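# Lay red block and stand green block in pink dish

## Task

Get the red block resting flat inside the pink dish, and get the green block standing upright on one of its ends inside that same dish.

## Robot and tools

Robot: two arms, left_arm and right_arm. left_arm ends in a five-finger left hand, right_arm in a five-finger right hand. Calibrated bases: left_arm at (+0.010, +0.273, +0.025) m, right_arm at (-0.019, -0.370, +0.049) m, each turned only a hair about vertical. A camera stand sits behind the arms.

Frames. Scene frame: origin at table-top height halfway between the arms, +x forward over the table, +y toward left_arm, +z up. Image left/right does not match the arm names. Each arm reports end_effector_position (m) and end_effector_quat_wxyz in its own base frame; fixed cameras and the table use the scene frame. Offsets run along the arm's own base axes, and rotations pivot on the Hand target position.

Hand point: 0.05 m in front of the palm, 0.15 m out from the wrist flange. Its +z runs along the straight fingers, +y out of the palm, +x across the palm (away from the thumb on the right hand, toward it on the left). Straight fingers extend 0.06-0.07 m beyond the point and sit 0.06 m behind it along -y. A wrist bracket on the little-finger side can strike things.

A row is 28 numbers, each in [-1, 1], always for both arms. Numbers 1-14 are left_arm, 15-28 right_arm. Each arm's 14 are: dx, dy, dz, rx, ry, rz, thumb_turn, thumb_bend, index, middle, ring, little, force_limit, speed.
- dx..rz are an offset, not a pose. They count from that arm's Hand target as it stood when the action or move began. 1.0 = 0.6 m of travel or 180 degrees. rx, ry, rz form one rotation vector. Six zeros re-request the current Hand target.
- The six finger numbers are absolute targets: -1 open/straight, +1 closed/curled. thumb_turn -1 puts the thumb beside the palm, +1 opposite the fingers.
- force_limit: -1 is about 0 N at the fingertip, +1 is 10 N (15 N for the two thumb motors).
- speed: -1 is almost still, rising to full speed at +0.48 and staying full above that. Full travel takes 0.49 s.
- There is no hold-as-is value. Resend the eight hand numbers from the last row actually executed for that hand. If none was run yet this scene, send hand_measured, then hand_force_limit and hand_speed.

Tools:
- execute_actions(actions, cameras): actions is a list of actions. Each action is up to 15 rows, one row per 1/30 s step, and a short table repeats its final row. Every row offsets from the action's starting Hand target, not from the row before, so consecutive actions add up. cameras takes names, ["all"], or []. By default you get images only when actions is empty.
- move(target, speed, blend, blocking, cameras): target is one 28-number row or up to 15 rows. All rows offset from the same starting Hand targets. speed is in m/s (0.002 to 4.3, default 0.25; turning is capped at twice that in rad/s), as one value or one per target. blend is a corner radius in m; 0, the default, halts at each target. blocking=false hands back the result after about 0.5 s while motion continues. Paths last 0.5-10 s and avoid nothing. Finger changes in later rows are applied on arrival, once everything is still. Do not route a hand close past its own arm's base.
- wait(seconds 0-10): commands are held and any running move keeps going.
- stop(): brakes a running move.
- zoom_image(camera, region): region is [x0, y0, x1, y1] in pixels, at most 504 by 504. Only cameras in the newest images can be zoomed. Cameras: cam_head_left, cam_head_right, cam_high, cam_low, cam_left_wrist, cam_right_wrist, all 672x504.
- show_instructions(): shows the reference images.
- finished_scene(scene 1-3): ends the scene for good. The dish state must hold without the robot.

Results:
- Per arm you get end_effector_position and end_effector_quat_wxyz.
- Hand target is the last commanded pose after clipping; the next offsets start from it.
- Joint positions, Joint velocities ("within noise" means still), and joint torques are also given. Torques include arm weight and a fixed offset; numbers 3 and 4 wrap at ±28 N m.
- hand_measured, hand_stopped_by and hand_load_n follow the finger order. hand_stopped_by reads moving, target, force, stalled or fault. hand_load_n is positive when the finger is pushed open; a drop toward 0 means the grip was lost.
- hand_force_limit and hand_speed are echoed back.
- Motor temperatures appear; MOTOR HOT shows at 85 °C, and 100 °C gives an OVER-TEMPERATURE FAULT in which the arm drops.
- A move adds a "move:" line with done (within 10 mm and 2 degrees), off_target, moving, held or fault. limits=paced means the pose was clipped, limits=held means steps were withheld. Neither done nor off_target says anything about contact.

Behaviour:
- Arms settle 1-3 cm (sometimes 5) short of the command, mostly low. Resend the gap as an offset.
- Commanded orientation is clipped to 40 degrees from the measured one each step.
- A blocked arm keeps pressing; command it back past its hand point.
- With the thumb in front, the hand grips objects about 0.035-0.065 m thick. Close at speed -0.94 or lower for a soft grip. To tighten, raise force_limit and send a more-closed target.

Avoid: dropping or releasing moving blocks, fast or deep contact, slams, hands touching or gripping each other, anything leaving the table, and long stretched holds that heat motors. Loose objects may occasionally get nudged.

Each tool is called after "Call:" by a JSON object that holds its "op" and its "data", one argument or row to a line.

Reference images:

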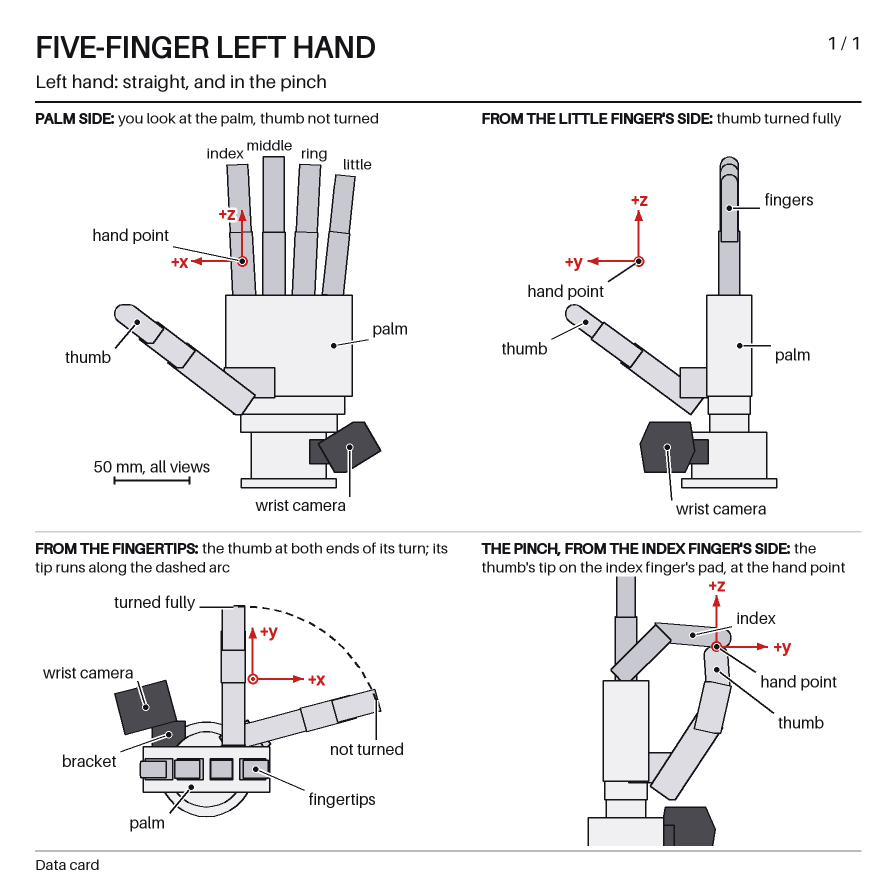

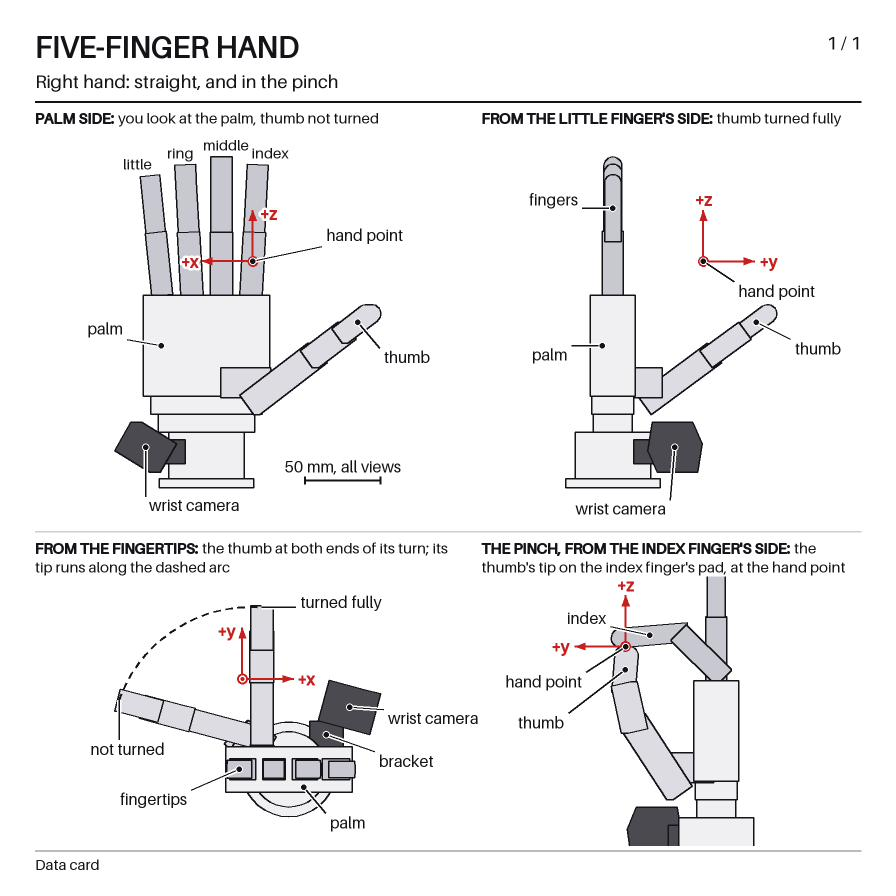

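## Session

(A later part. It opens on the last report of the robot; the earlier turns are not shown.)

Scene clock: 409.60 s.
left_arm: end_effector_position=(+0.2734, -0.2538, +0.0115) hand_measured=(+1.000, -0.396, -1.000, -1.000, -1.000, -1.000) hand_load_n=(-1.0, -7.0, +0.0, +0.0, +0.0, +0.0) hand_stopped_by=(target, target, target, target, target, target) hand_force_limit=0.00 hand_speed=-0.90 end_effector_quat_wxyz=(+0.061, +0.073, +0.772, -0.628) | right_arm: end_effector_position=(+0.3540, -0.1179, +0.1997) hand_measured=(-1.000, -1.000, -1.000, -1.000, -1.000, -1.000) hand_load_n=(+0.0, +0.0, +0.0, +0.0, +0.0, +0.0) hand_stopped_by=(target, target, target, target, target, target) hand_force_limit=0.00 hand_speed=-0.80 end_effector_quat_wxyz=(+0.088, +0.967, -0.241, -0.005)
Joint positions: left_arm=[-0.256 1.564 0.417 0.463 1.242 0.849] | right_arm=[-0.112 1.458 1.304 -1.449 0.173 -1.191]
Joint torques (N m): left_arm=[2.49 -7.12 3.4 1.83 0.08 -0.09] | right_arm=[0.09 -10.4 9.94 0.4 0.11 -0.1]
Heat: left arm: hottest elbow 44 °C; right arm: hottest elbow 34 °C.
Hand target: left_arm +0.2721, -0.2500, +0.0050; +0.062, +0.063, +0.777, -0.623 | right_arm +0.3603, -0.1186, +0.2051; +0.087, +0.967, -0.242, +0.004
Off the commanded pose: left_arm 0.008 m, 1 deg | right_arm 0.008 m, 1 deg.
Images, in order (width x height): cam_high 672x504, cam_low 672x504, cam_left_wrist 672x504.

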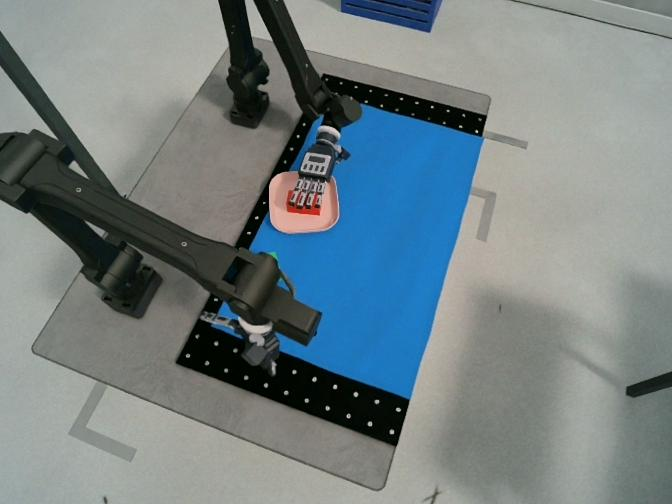

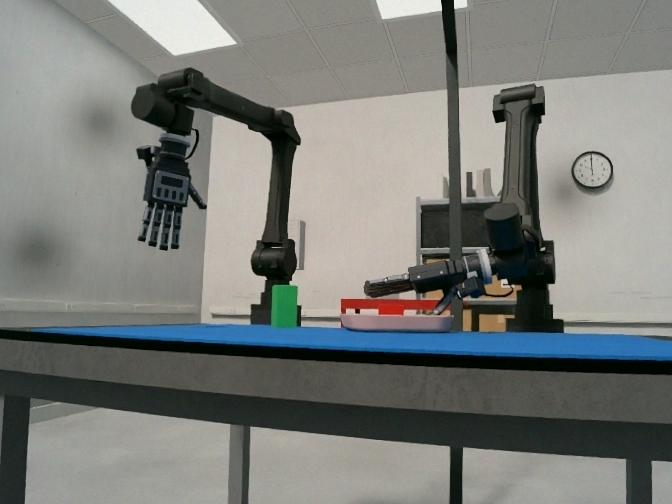

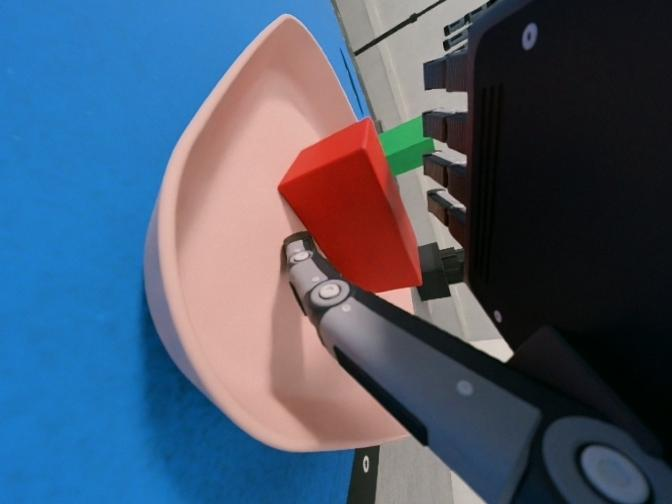

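Call:
{"op": "move", "data": {
  "target": [0,0.03,0.13,0,0,0,1,-0.4,-1,-1,-1,-1,0,-0.9,0,0,0,0,0,0,-1,-1,-1,-1,-1,-1,0,-0.8],
  "speed": 0.1,
  "cameras": ["cam_low","cam_left_wrist","cam_high","cam_head_right"]
}}

Call:
{"op": "zoom_image", "data": {
  "camera": "cam_high",
  "region": [250, 130, 370, 240]
}}

Scene clock: 416.43 s.
left_arm: end_effector_position=(+0.2480, -0.2292, +0.0637) hand_measured=(+1.000, -0.398, -1.000, -1.000, -1.000, -1.000) hand_load_n=(+0.0, +0.0, +0.0, +0.0, +0.0, +0.0) hand_stopped_by=(target, target, target, target, target, target) hand_force_limit=0.00 hand_speed=-0.90 end_effector_quat_wxyz=(+0.037, +0.045, +0.783, -0.620) | right_arm: end_effector_position=(+0.3540, -0.1179, +0.1997) hand_measured=(-1.000, -1.000, -1.000, -1.000, -1.000, -1.000) hand_load_n=(+0.0, +0.0, +0.0, +0.0, +0.0, +0.0) hand_stopped_by=(target, target, target, target, target, target) hand_force_limit=0.00 hand_speed=-0.80 end_effector_quat_wxyz=(+0.088, +0.967, -0.241, -0.005)
Joint positions: left_arm=[-0.197 1.273 0.428 -0.027 1.267 0.966] | right_arm=[-0.112 1.458 1.304 -1.449 0.173 -1.191]
Joint torques (N m): left_arm=[2.55 -6.59 10.22 1.26 0.91 0.03] | right_arm=[0.26 -10.4 9.92 0.39 0.11 -0.1]
Heat: left arm: hottest elbow 44 °C; right arm: hottest elbow 34 °C.
Hand target: left_arm +0.2722, -0.2319, +0.0830; +0.062, +0.063, +0.777, -0.623 | right_arm +0.3603, -0.1186, +0.2051; +0.087, +0.967, -0.242, +0.004
Off the commanded pose: left_arm 0.031 m, 4 deg | right_arm 0.008 m, 1 deg.
move: off_target (left_arm)
Images, in order (width x height): cam_head_right 672x504, cam_high 672x504, cam_low 672x504, cam_left_wrist 672x504.

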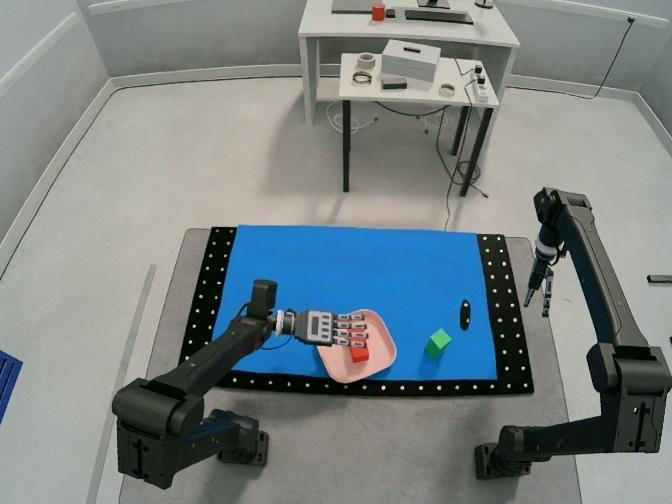

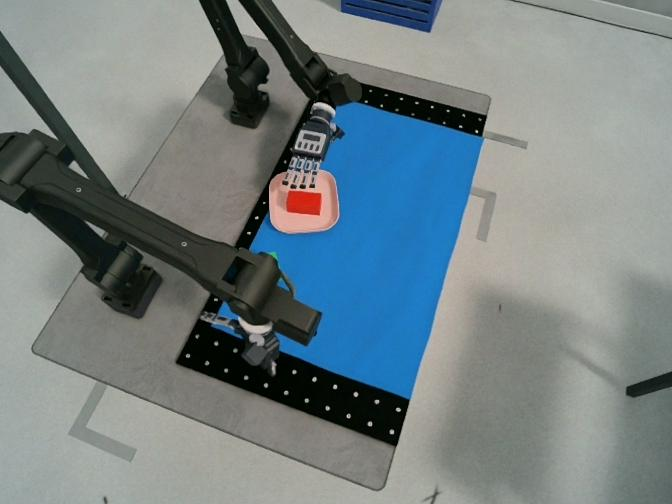

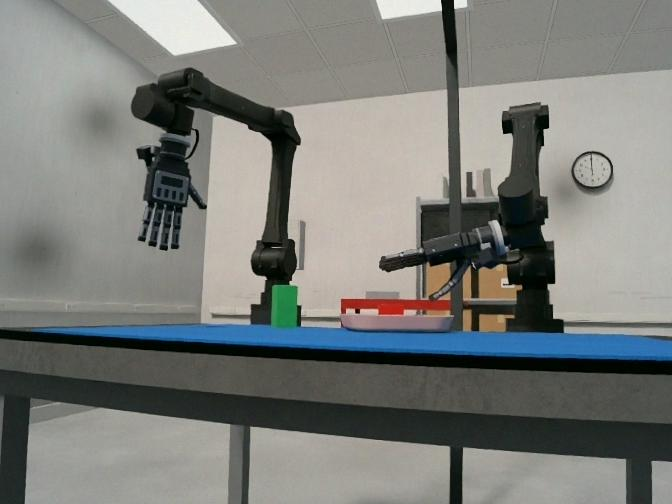

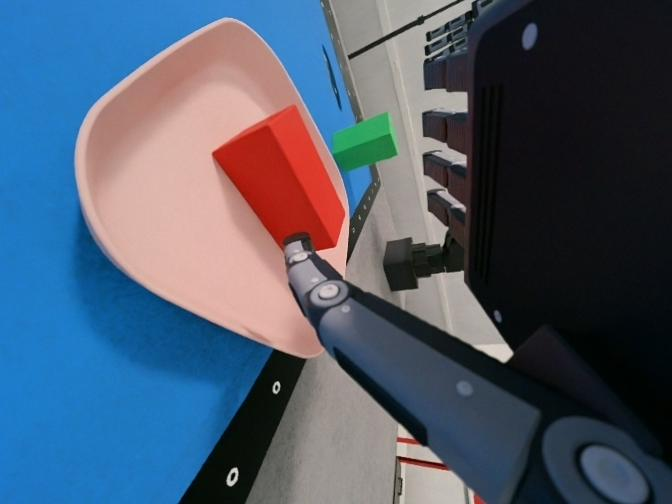

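Scaled by 4.200.

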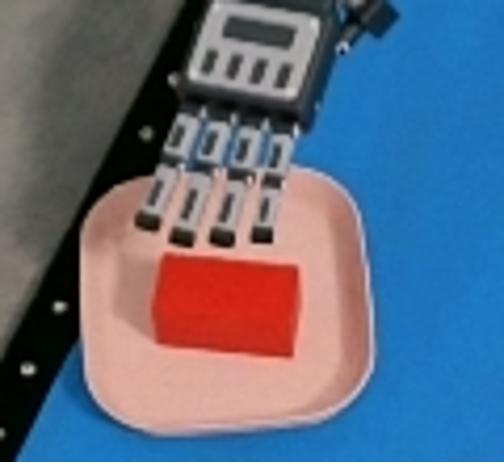

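Call:
{"op": "move", "data": {
  "target": [
    [0,0,0.1,0,0,0,1,-0.4,-1,-1,-1,-1,0,-0.9,0,0,0,0,0,0,-1,-1,-1,-1,-1,-1,0,-0.8],
    [-0.149,0.076,0.1,0.2507,0.1,0.1443,1,-0.4,-1,-1,-1,-1,0,-0.9,0,0,0,0,0,0,-1,-1,-1,-1,-1,-1,0,-0.8],
    [-0.149,0.076,-0.038,0.2507,0.1,0.1443,1,-0.4,-1,-1,-1,-1,0,-0.9,0,0,0,0,0,0,-1,-1,-1,-1,-1,-1,0,-0.8]
  ],
  "speed": 0.2,
  "cameras": ["cam_low","cam_left_wrist","cam_high","cam_head_right"]
}}

Call:
{"op": "zoom_image", "data": {
  "camera": "cam_high",
  "region": [250, 130, 370, 240]
}}

Scene clock: 456.90 s.
left_arm: end_effector_position=(+0.1825, -0.1840, +0.0635) hand_measured=(+1.000, -0.398, -1.000, -1.000, -1.000, -1.000) hand_load_n=(+0.0, +0.0, +0.0, +0.0, +0.0, +0.0) hand_stopped_by=(target, target, target, target, target, target) hand_force_limit=0.00 hand_speed=-0.90 end_effector_quat_wxyz=(+0.049, -0.183, +0.948, -0.255) | right_arm: end_effector_position=(+0.3540, -0.1179, +0.1997) hand_measured=(-1.000, -1.000, -1.000, -1.000, -1.000, -1.000) hand_load_n=(+0.0, +0.0, +0.0, +0.0, +0.0, +0.0) hand_stopped_by=(target, target, target, target, target, target) hand_force_limit=0.00 hand_speed=-0.80 end_effector_quat_wxyz=(+0.088, +0.967, -0.241, -0.005)
Joint positions: left_arm=[-0.59 0.928 0.536 -0.733 0.286 0.533] | right_arm=[-0.112 1.458 1.304 -1.449 0.173 -1.191]
Joint torques (N m): left_arm=[1.14 -2.02 8.09 2.43 0.16 -0.18] | right_arm=[0.62 -10.23 9.92 0.38 0.11 -0.08]
Heat: left arm: hottest elbow 48 °C; right arm: hottest elbow 34 °C.
Hand target: left_arm +0.1827, -0.1863, +0.0601; +0.049, -0.184, +0.948, -0.254 | right_arm +0.3603, -0.1186, +0.2051; +0.087, +0.967, -0.242, +0.004
Off the commanded pose: left_arm 0.004 m, 0 deg | right_arm 0.008 m, 1 deg.
move: done
Images, in order (width x height): cam_head_right 672x504, cam_high 672x504, cam_low 672x504, cam_left_wrist 672x504.

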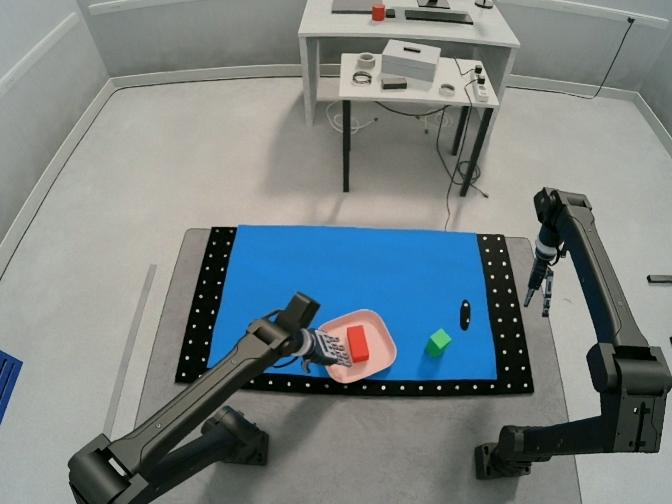

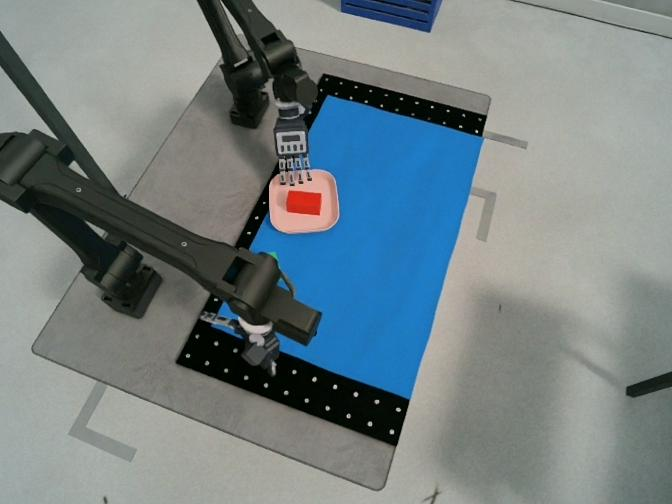

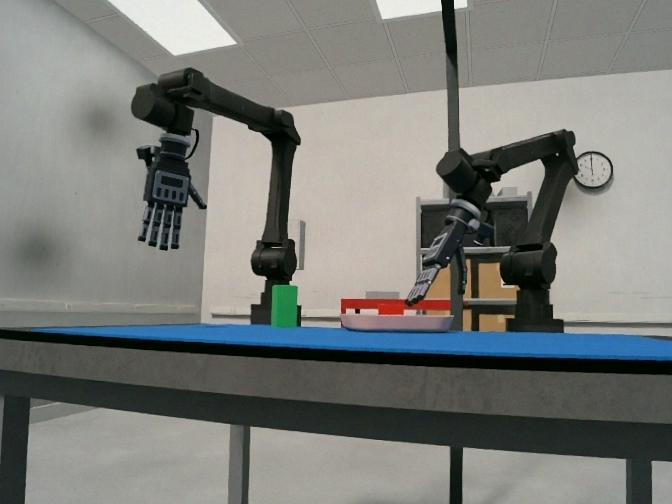

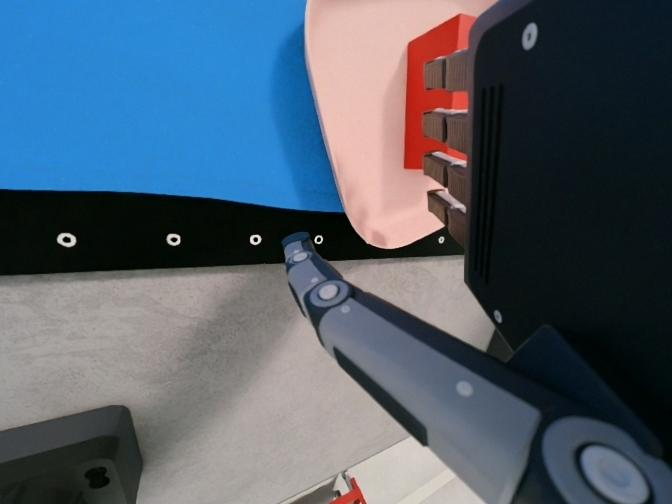

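Scaled by 4.200.

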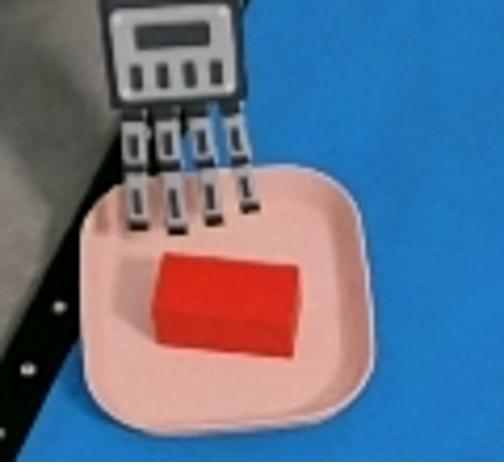

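Call:
{"op": "move", "data": {
  "target": [
    [0.0233,0.0093,-0.0437,0,0,0,1,-0.4,-1,-1,-1,-1,0,-0.9,0,0,0,0,0,0,-1,-1,-1,-1,-1,-1,0,-0.8],
    [0.0577,-0.0757,-0.0437,0,0,0,1,-0.4,-1,-1,-1,-1,0,-0.9,0,0,0,0,0,0,-1,-1,-1,-1,-1,-1,0,-0.8]
  ],
  "speed": 0.08,
  "cameras": ["cam_low","cam_left_wrist","cam_high"]
}}

Call:
{"op": "zoom_image", "data": {
  "camera": "cam_high",
  "region": [250, 130, 370, 240]
}}

Scene clock: 467.73 s.
left_arm: end_effector_position=(+0.2003, -0.2159, +0.0249) hand_measured=(+1.000, -0.398, -1.000, -1.000, -1.000, -1.000) hand_load_n=(+0.0, +0.0, +0.0, +0.0, +0.0, +0.0) hand_stopped_by=(target, target, target, target, target, target) hand_force_limit=0.00 hand_speed=-0.90 end_effector_quat_wxyz=(+0.038, -0.187, +0.951, -0.244) | right_arm: end_effector_position=(+0.3540, -0.1179, +0.1997) hand_measured=(-1.000, -1.000, -1.000, -1.000, -1.000, -1.000) hand_load_n=(+0.0, +0.0, +0.0, +0.0, +0.0, +0.0) hand_stopped_by=(target, target, target, target, target, target) hand_force_limit=0.00 hand_speed=-0.80 end_effector_quat_wxyz=(+0.088, +0.967, -0.241, -0.005)
Joint positions: left_arm=[-0.649 1.138 0.55 -0.553 0.263 0.476] | right_arm=[-0.112 1.458 1.304 -1.449 0.173 -1.191]
Joint torques (N m): left_arm=[0.5 -2.73 11.08 2.04 -0.06 -0.12] | right_arm=[0.15 -10.64 9.88 0.46 0.1 -0.11]
Heat: left arm: hottest elbow 47 °C; right arm: hottest elbow 34 °C.
Hand target: left_arm +0.2174, -0.2318, +0.0339; +0.049, -0.184, +0.948, -0.254 | right_arm +0.3603, -0.1186, +0.2051; +0.087, +0.967, -0.242, +0.004
Off the commanded pose: left_arm 0.025 m, 2 deg | right_arm 0.008 m, 1 deg.
move: off_target (left_arm)
Images, in order (width x height): cam_high 672x504, cam_low 672x504, cam_left_wrist 672x504.

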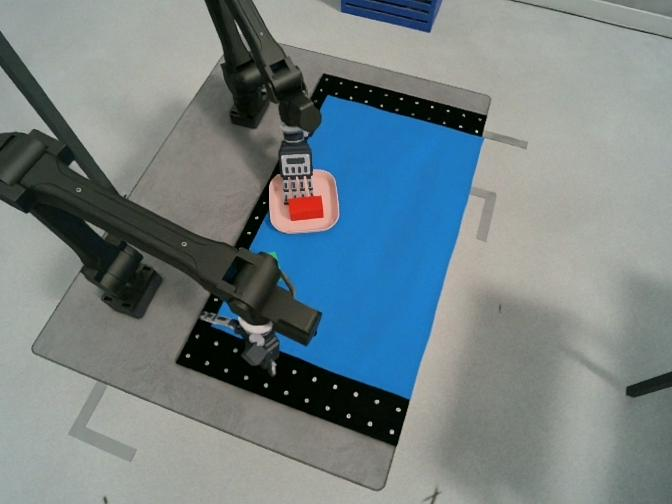

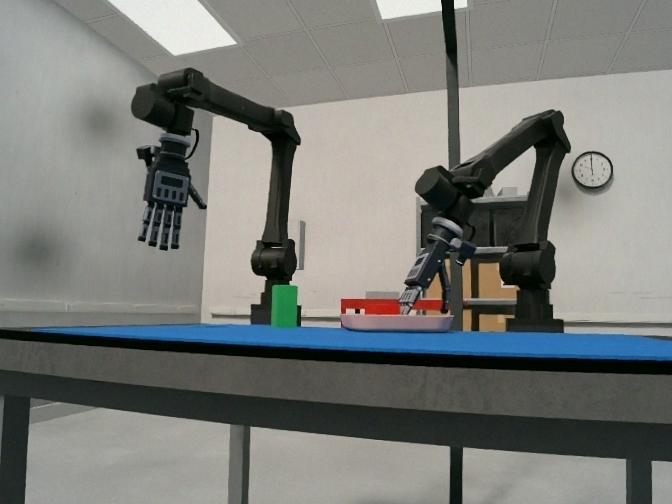

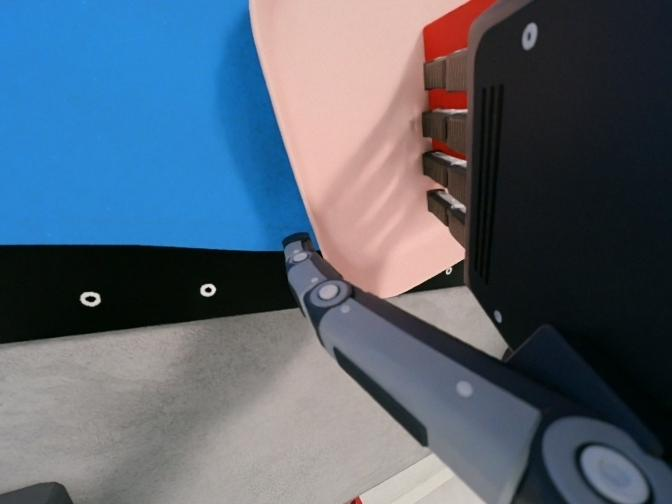

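Scaled by 4.200.

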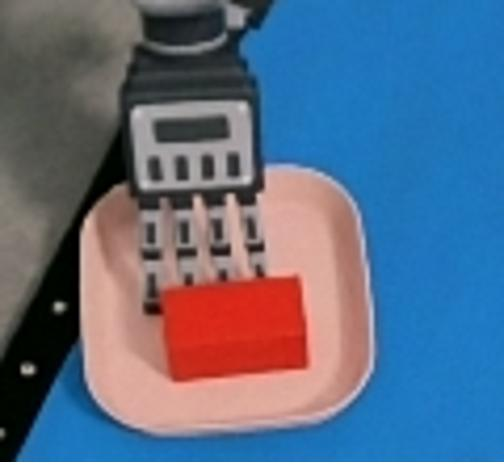

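Call:
{"op": "move", "data": {
  "target": [0.0156,-0.0386,0.01,0,0,0,1,-0.4,-1,-1,-1,-1,0,-0.9,0,0,0,0,0,0,-1,-1,-1,-1,-1,-1,0,-0.8],
  "speed": 0.08,
  "cameras": ["cam_high"]
}}

Call:
{"op": "zoom_image", "data": {
  "camera": "cam_high",
  "region": [250, 130, 370, 240]
}}

Scene clock: 472.60 s.
left_arm: end_effector_position=(+0.2072, -0.2346, +0.0268) hand_measured=(+1.000, -0.398, -1.000, -1.000, -1.000, -1.000) hand_load_n=(+0.0, +0.0, +0.5, +0.0, -0.5, +0.0) hand_stopped_by=(target, target, target, target, target, target) hand_force_limit=0.00 hand_speed=-0.90 end_effector_quat_wxyz=(+0.035, -0.188, +0.952, -0.237) | right_arm: end_effector_position=(+0.3540, -0.1179, +0.1997) hand_measured=(-1.000, -1.000, -1.000, -1.000, -1.000, -1.000) hand_load_n=(+0.0, +0.0, +0.0, +0.0, +0.0, +0.0) hand_stopped_by=(target, target, target, target, target, target) hand_force_limit=0.00 hand_speed=-0.80 end_effector_quat_wxyz=(+0.088, +0.967, -0.241, -0.005)
Joint positions: left_arm=[-0.689 1.197 0.601 -0.551 0.242 0.439] | right_arm=[-0.112 1.458 1.304 -1.449 0.173 -1.191]
Joint torques (N m): left_arm=[0.5 -4.66 11.6 2.22 0.06 -0.2] | right_arm=[0.32 -10.58 9.91 0.38 0.12 -0.07]
Heat: left arm: hottest elbow 47 °C; right arm: hottest elbow 34 °C.
Hand target: left_arm +0.2268, -0.2548, +0.0399; +0.049, -0.184, +0.948, -0.254 | right_arm +0.3603, -0.1186, +0.2051; +0.087, +0.967, -0.242, +0.004
Off the commanded pose: left_arm 0.031 m, 3 deg | right_arm 0.008 m, 1 deg.
move: off_target (left_arm)
Images, in order (width x height): cam_high 672x504.

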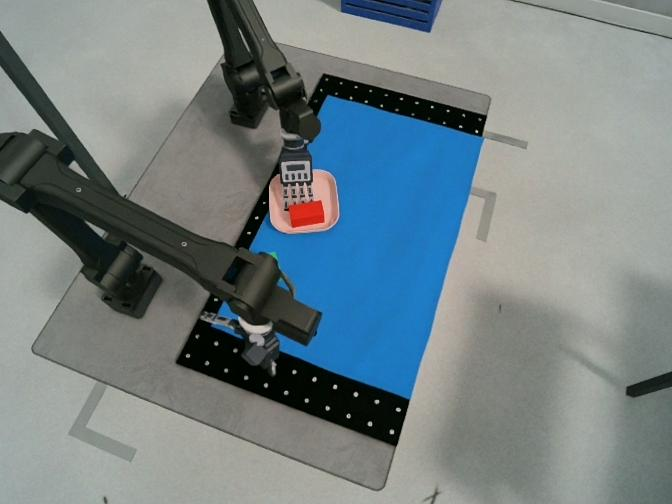

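Scaled by 4.200.

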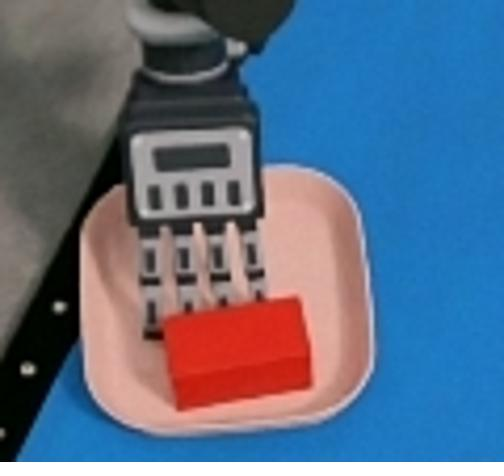

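Call:
{"op": "move", "data": {
  "target": [
    [-0.03,0.05,0.22,0,0,0,1,-0.4,-1,-1,-1,-1,0,-0.8,0,0,0,0,0,0,-1,-1,-1,-1,-1,-1,0,-0.8],
    [-0.1047,-0.2603,0.3,0.0141,-0.4214,-0.289,1,-1,-1,-1,-1,-1,0,-0.8,0,0,0,0,0,0,-1,-1,-1,-1,-1,-1,0,-0.8]
  ],
  "speed": 0.2,
  "cameras": ["all"]
}}

Scene clock: 491.63 s.
left_arm: end_effector_position=(+0.1666, -0.4084, +0.2246) hand_measured=(+1.000, -1.000, -1.000, -1.000, -1.000, -1.000) hand_load_n=(+0.5, +0.0, +0.0, +0.0, +0.0, -0.5) hand_stopped_by=(target, target, target, target, target, target) hand_force_limit=0.00 hand_speed=-0.80 end_effector_quat_wxyz=(+0.497, +0.404, +0.713, -0.286) | right_arm: end_effector_position=(+0.3540, -0.1179, +0.1997) hand_measured=(-1.000, -1.000, -1.000, -1.000, -1.000, -1.000) hand_load_n=(+0.0, -0.5, +0.0, +0.0, +0.0, +0.0) hand_stopped_by=(target, target, target, target, target, target) hand_force_limit=0.00 hand_speed=-0.80 end_effector_quat_wxyz=(+0.088, +0.967, -0.241, -0.005)
Joint positions: left_arm=[-1.474 0.976 0.617 -0.024 -0.408 1.405] | right_arm=[-0.112 1.458 1.304 -1.449 0.173 -1.191]
Joint torques (N m): left_arm=[0.73 -3.78 8.38 3.49 0.02 0.04] | right_arm=[0.15 -10.34 9.99 0.4 0.11 -0.09]
Heat: left arm: hottest elbow 48 °C; right arm: hottest elbow 34 °C.
Hand target: left_arm +0.1640, -0.4110, +0.2200; +0.497, +0.409, +0.709, -0.287 | right_arm +0.3603, -0.1186, +0.2051; +0.087, +0.967, -0.242, +0.004
Off the commanded pose: left_arm 0.006 m, 1 deg | right_arm 0.008 m, 1 deg.
move: done

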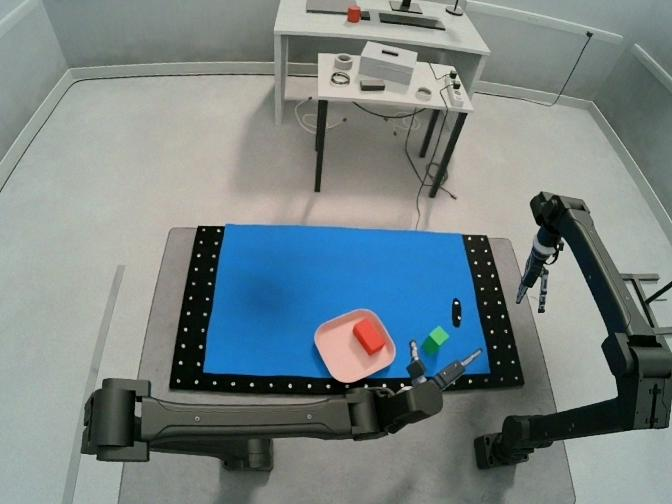

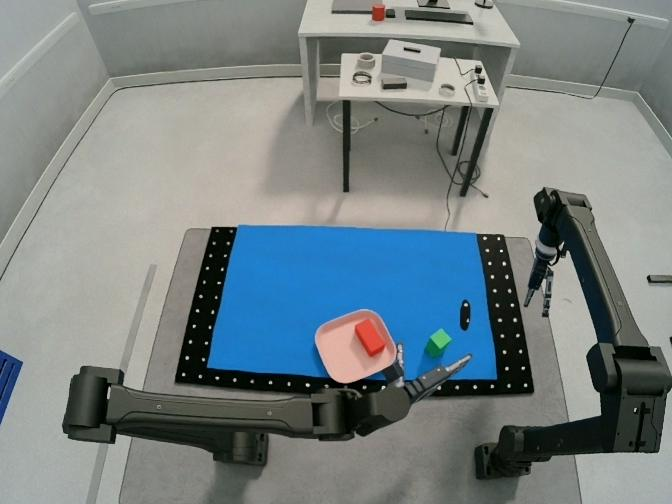

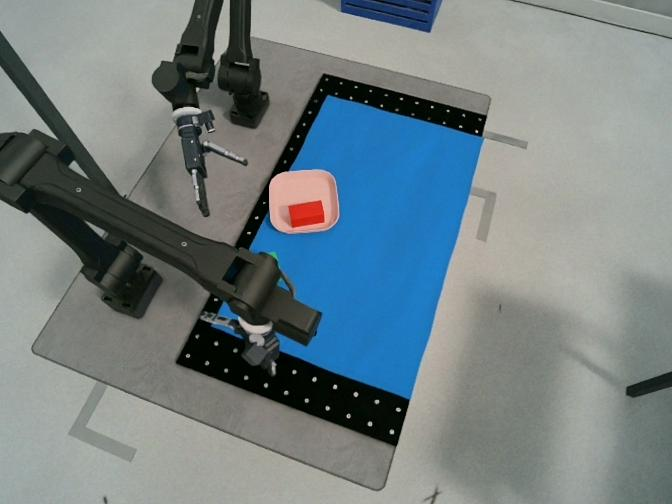

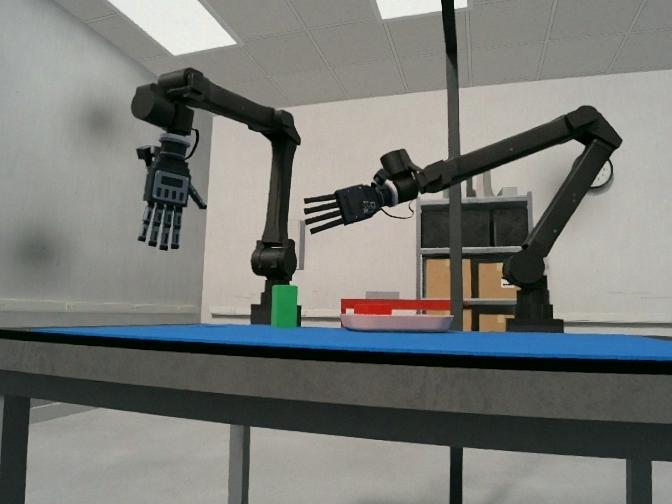

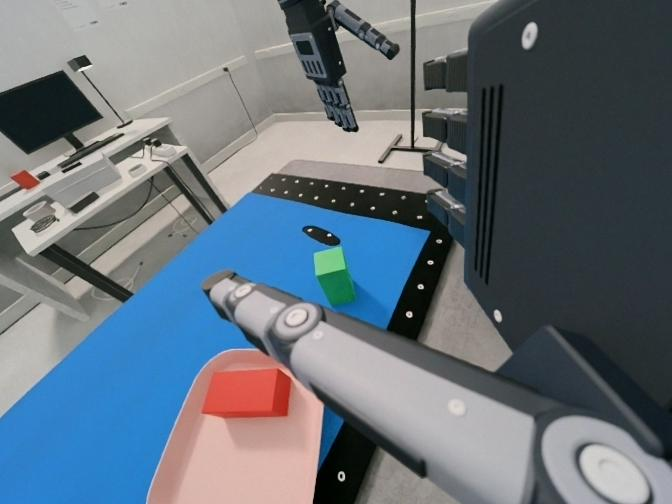

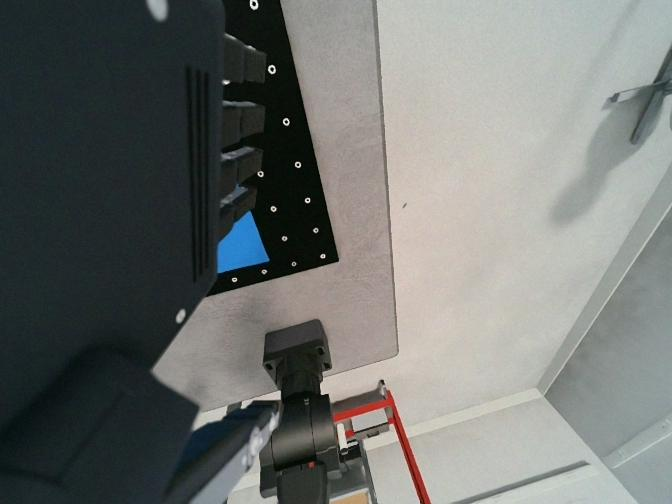

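Call:
{"op": "zoom_image", "data": {
  "camera": "cam_left_wrist",
  "region": [290, 230, 380, 320]
}}

Call:
{"op": "zoom_image", "data": {
  "camera": "cam_high",
  "region": [250, 130, 370, 240]
}}

Scaled by 5.600.

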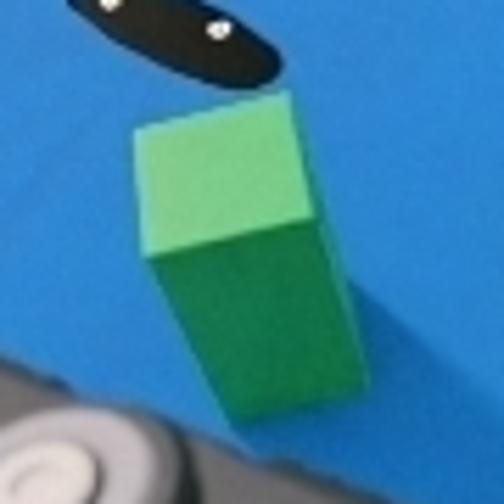

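Scaled by 4.200.

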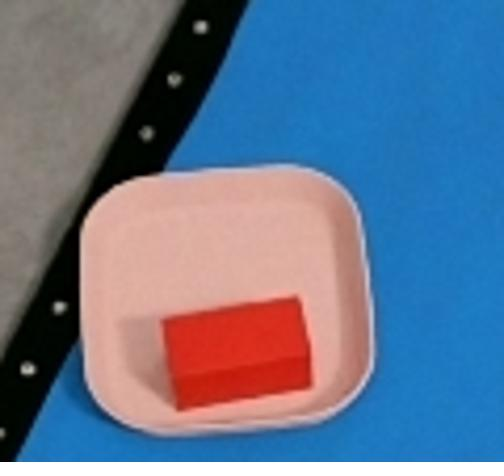

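Call:
{"op": "move", "data": {
  "target": [0.125,0.06,-0.292,0,0,0.011,1,-1,-1,-1,-1,-1,0,-0.8,0,0,0,0,0,0,-1,-1,-1,-1,-1,-1,0,-0.8],
  "speed": 0.15,
  "cameras": ["cam_head_left","cam_head_right","cam_low","cam_left_wrist"]
}}

Call:
{"op": "zoom_image", "data": {
  "camera": "cam_left_wrist",
  "region": [300, 120, 420, 240]
}}

Scene clock: 531.67 s.
left_arm: end_effector_position=(+0.2368, -0.3779, +0.0473) hand_measured=(+1.000, -1.000, -1.000, -1.000, -1.000, -1.000) hand_load_n=(+0.5, +0.0, +0.0, -0.5, +0.0, +0.0) hand_stopped_by=(target, target, target, target, target, target) hand_force_limit=0.00 hand_speed=-0.80 end_effector_quat_wxyz=(+0.499, +0.396, +0.718, -0.281) | right_arm: end_effector_position=(+0.3540, -0.1179, +0.1997) hand_measured=(-1.000, -1.000, -1.000, -1.000, -1.000, -1.000) hand_load_n=(+0.0, +0.0, +0.0, -0.5, +0.0, +0.0) hand_stopped_by=(target, target, target, target, target, target) hand_force_limit=0.00 hand_speed=-0.80 end_effector_quat_wxyz=(+0.088, +0.967, -0.241, -0.005)
Joint positions: left_arm=[-1.222 1.458 0.332 0.769 -0.193 1.492] | right_arm=[-0.112 1.458 1.304 -1.449 0.173 -1.191]
Joint torques (N m): left_arm=[2.14 -7.06 4.45 3.52 0.15 0.02] | right_arm=[0.44 -10.34 9.98 0.43 0.09 -0.09]
Heat: left arm: hottest elbow 46 °C; right arm: hottest elbow 35 °C.
Hand target: left_arm +0.2389, -0.3751, +0.0448; +0.502, +0.397, +0.716, -0.279 | right_arm +0.3603, -0.1186, +0.2051; +0.087, +0.967, -0.242, +0.004
Off the commanded pose: left_arm 0.004 m, 0 deg | right_arm 0.008 m, 1 deg.
move: done
Images, in order (width x height): cam_head_left 672x504, cam_head_right 672x504, cam_low 672x504, cam_left_wrist 672x504.

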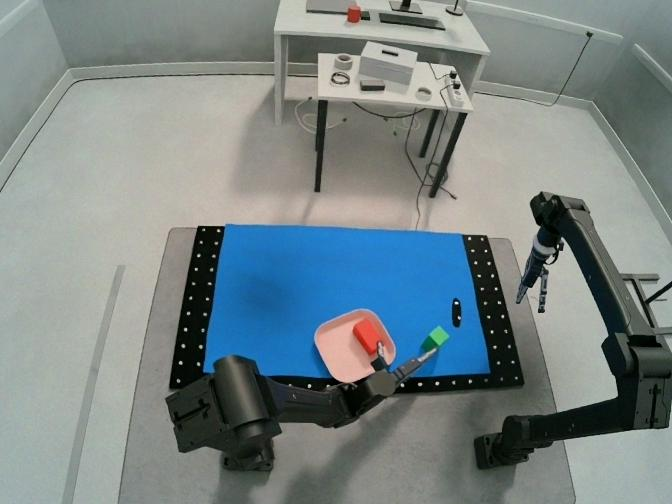

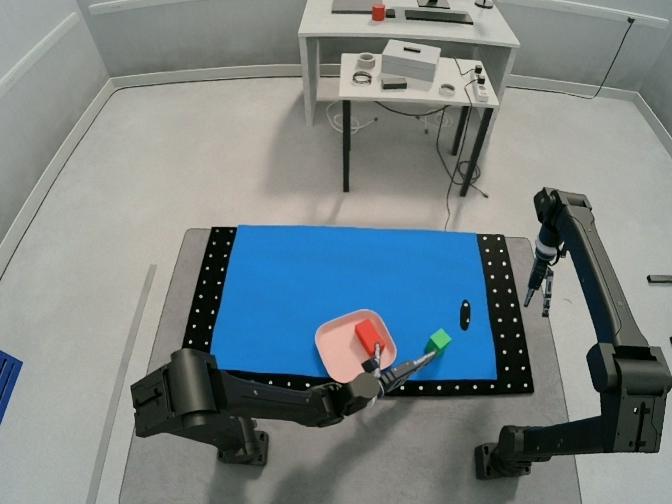

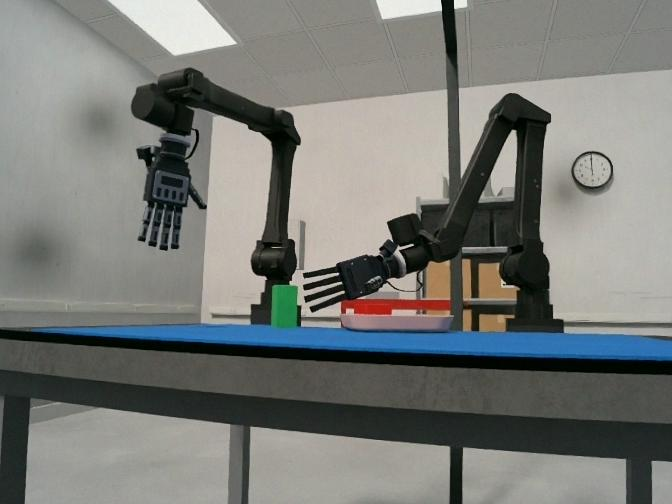

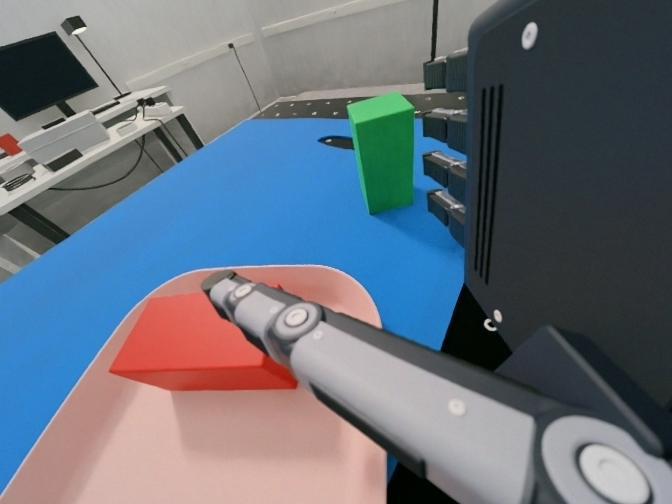

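Scaled by 4.200.

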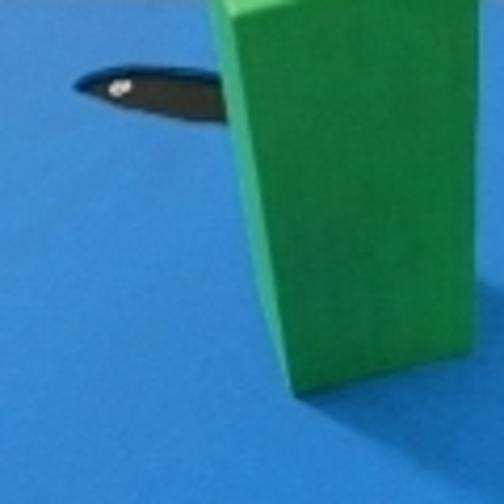

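Call:
{"op": "move", "data": {
  "target": [
    [-0.0243,-0.0308,-0.02,0,0,0.02,1,-1,-1,-1,-1,-1,0,-0.8,0,0,0,0,0,0,-1,-1,-1,-1,-1,-1,0,-0.8],
    [0.065,-0.1583,-0.0163,0,0,0.02,1,-1,-1,-1,-1,-1,0,-0.8,0,0,0,0,0,0,-1,-1,-1,-1,-1,-1,0,-0.8]
  ],
  "speed": 0.1,
  "cameras": ["cam_head_left","cam_head_right","cam_low","cam_left_wrist"]
}}

Scene clock: 547.47 s.
left_arm: end_effector_position=(+0.2687, -0.4541, +0.0268) hand_measured=(+1.000, -1.000, -1.000, -1.000, -1.000, -1.000) hand_load_n=(+0.0, +0.0, +0.0, +0.0, +0.0, +0.0) hand_stopped_by=(target, target, target, target, target, target) hand_force_limit=0.00 hand_speed=-0.80 end_effector_quat_wxyz=(+0.503, +0.377, +0.733, -0.259) | right_arm: end_effector_position=(+0.3540, -0.1179, +0.1997) hand_measured=(-1.000, -1.000, -1.000, -1.000, -1.000, -1.000) hand_load_n=(+0.0, +0.0, +0.0, +0.0, +0.0, +0.0) hand_stopped_by=(target, target, target, target, target, target) hand_force_limit=0.00 hand_speed=-0.80 end_effector_quat_wxyz=(+0.088, +0.967, -0.241, -0.005)
Joint positions: left_arm=[-1.238 1.696 0.574 0.74 -0.267 1.464] | right_arm=[-0.112 1.458 1.304 -1.449 0.173 -1.191]
Joint torques (N m): left_arm=[2.43 -9.29 8.21 1.99 0.12 0.03] | right_arm=[0.26 -10.58 9.95 0.38 0.11 -0.1]
Heat: left arm: hottest elbow 44 °C; right arm: hottest elbow 35 °C.
Hand target: left_arm +0.2779, -0.4701, +0.0351; +0.510, +0.374, +0.728, -0.263 | right_arm +0.3603, -0.1186, +0.2051; +0.087, +0.967, -0.242, +0.004
Off the commanded pose: left_arm 0.020 m, 1 deg | right_arm 0.008 m, 1 deg.
move: off_target (left_arm)
Images, in order (width x height): cam_head_left 672x504, cam_head_right 672x504, cam_low 672x504, cam_left_wrist 672x504.

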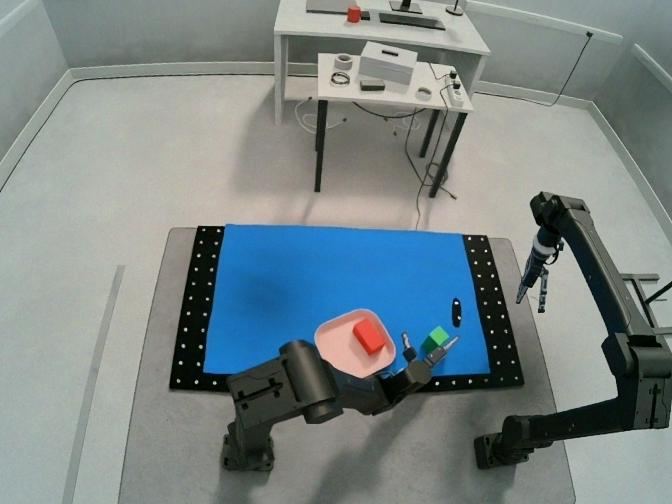

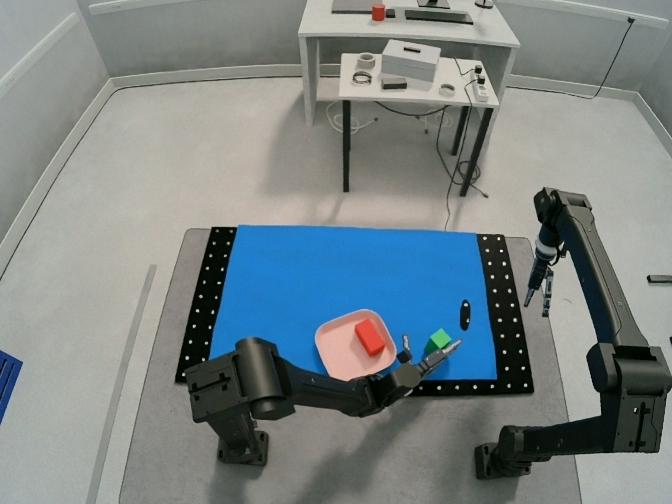

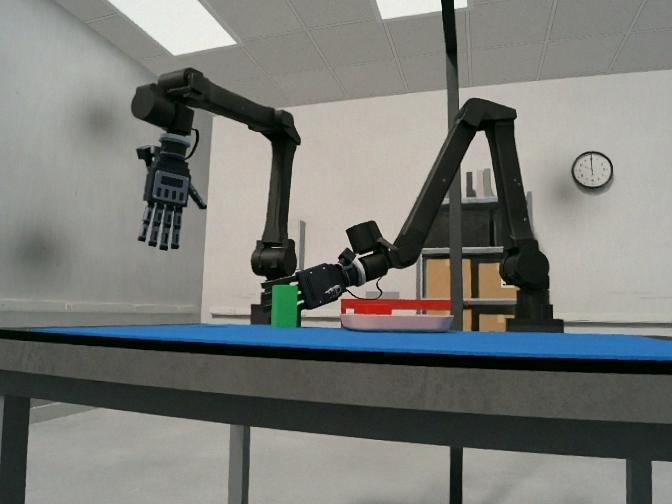

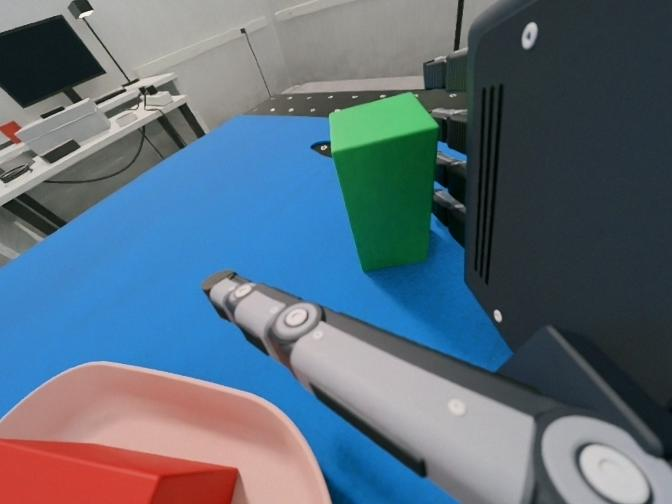

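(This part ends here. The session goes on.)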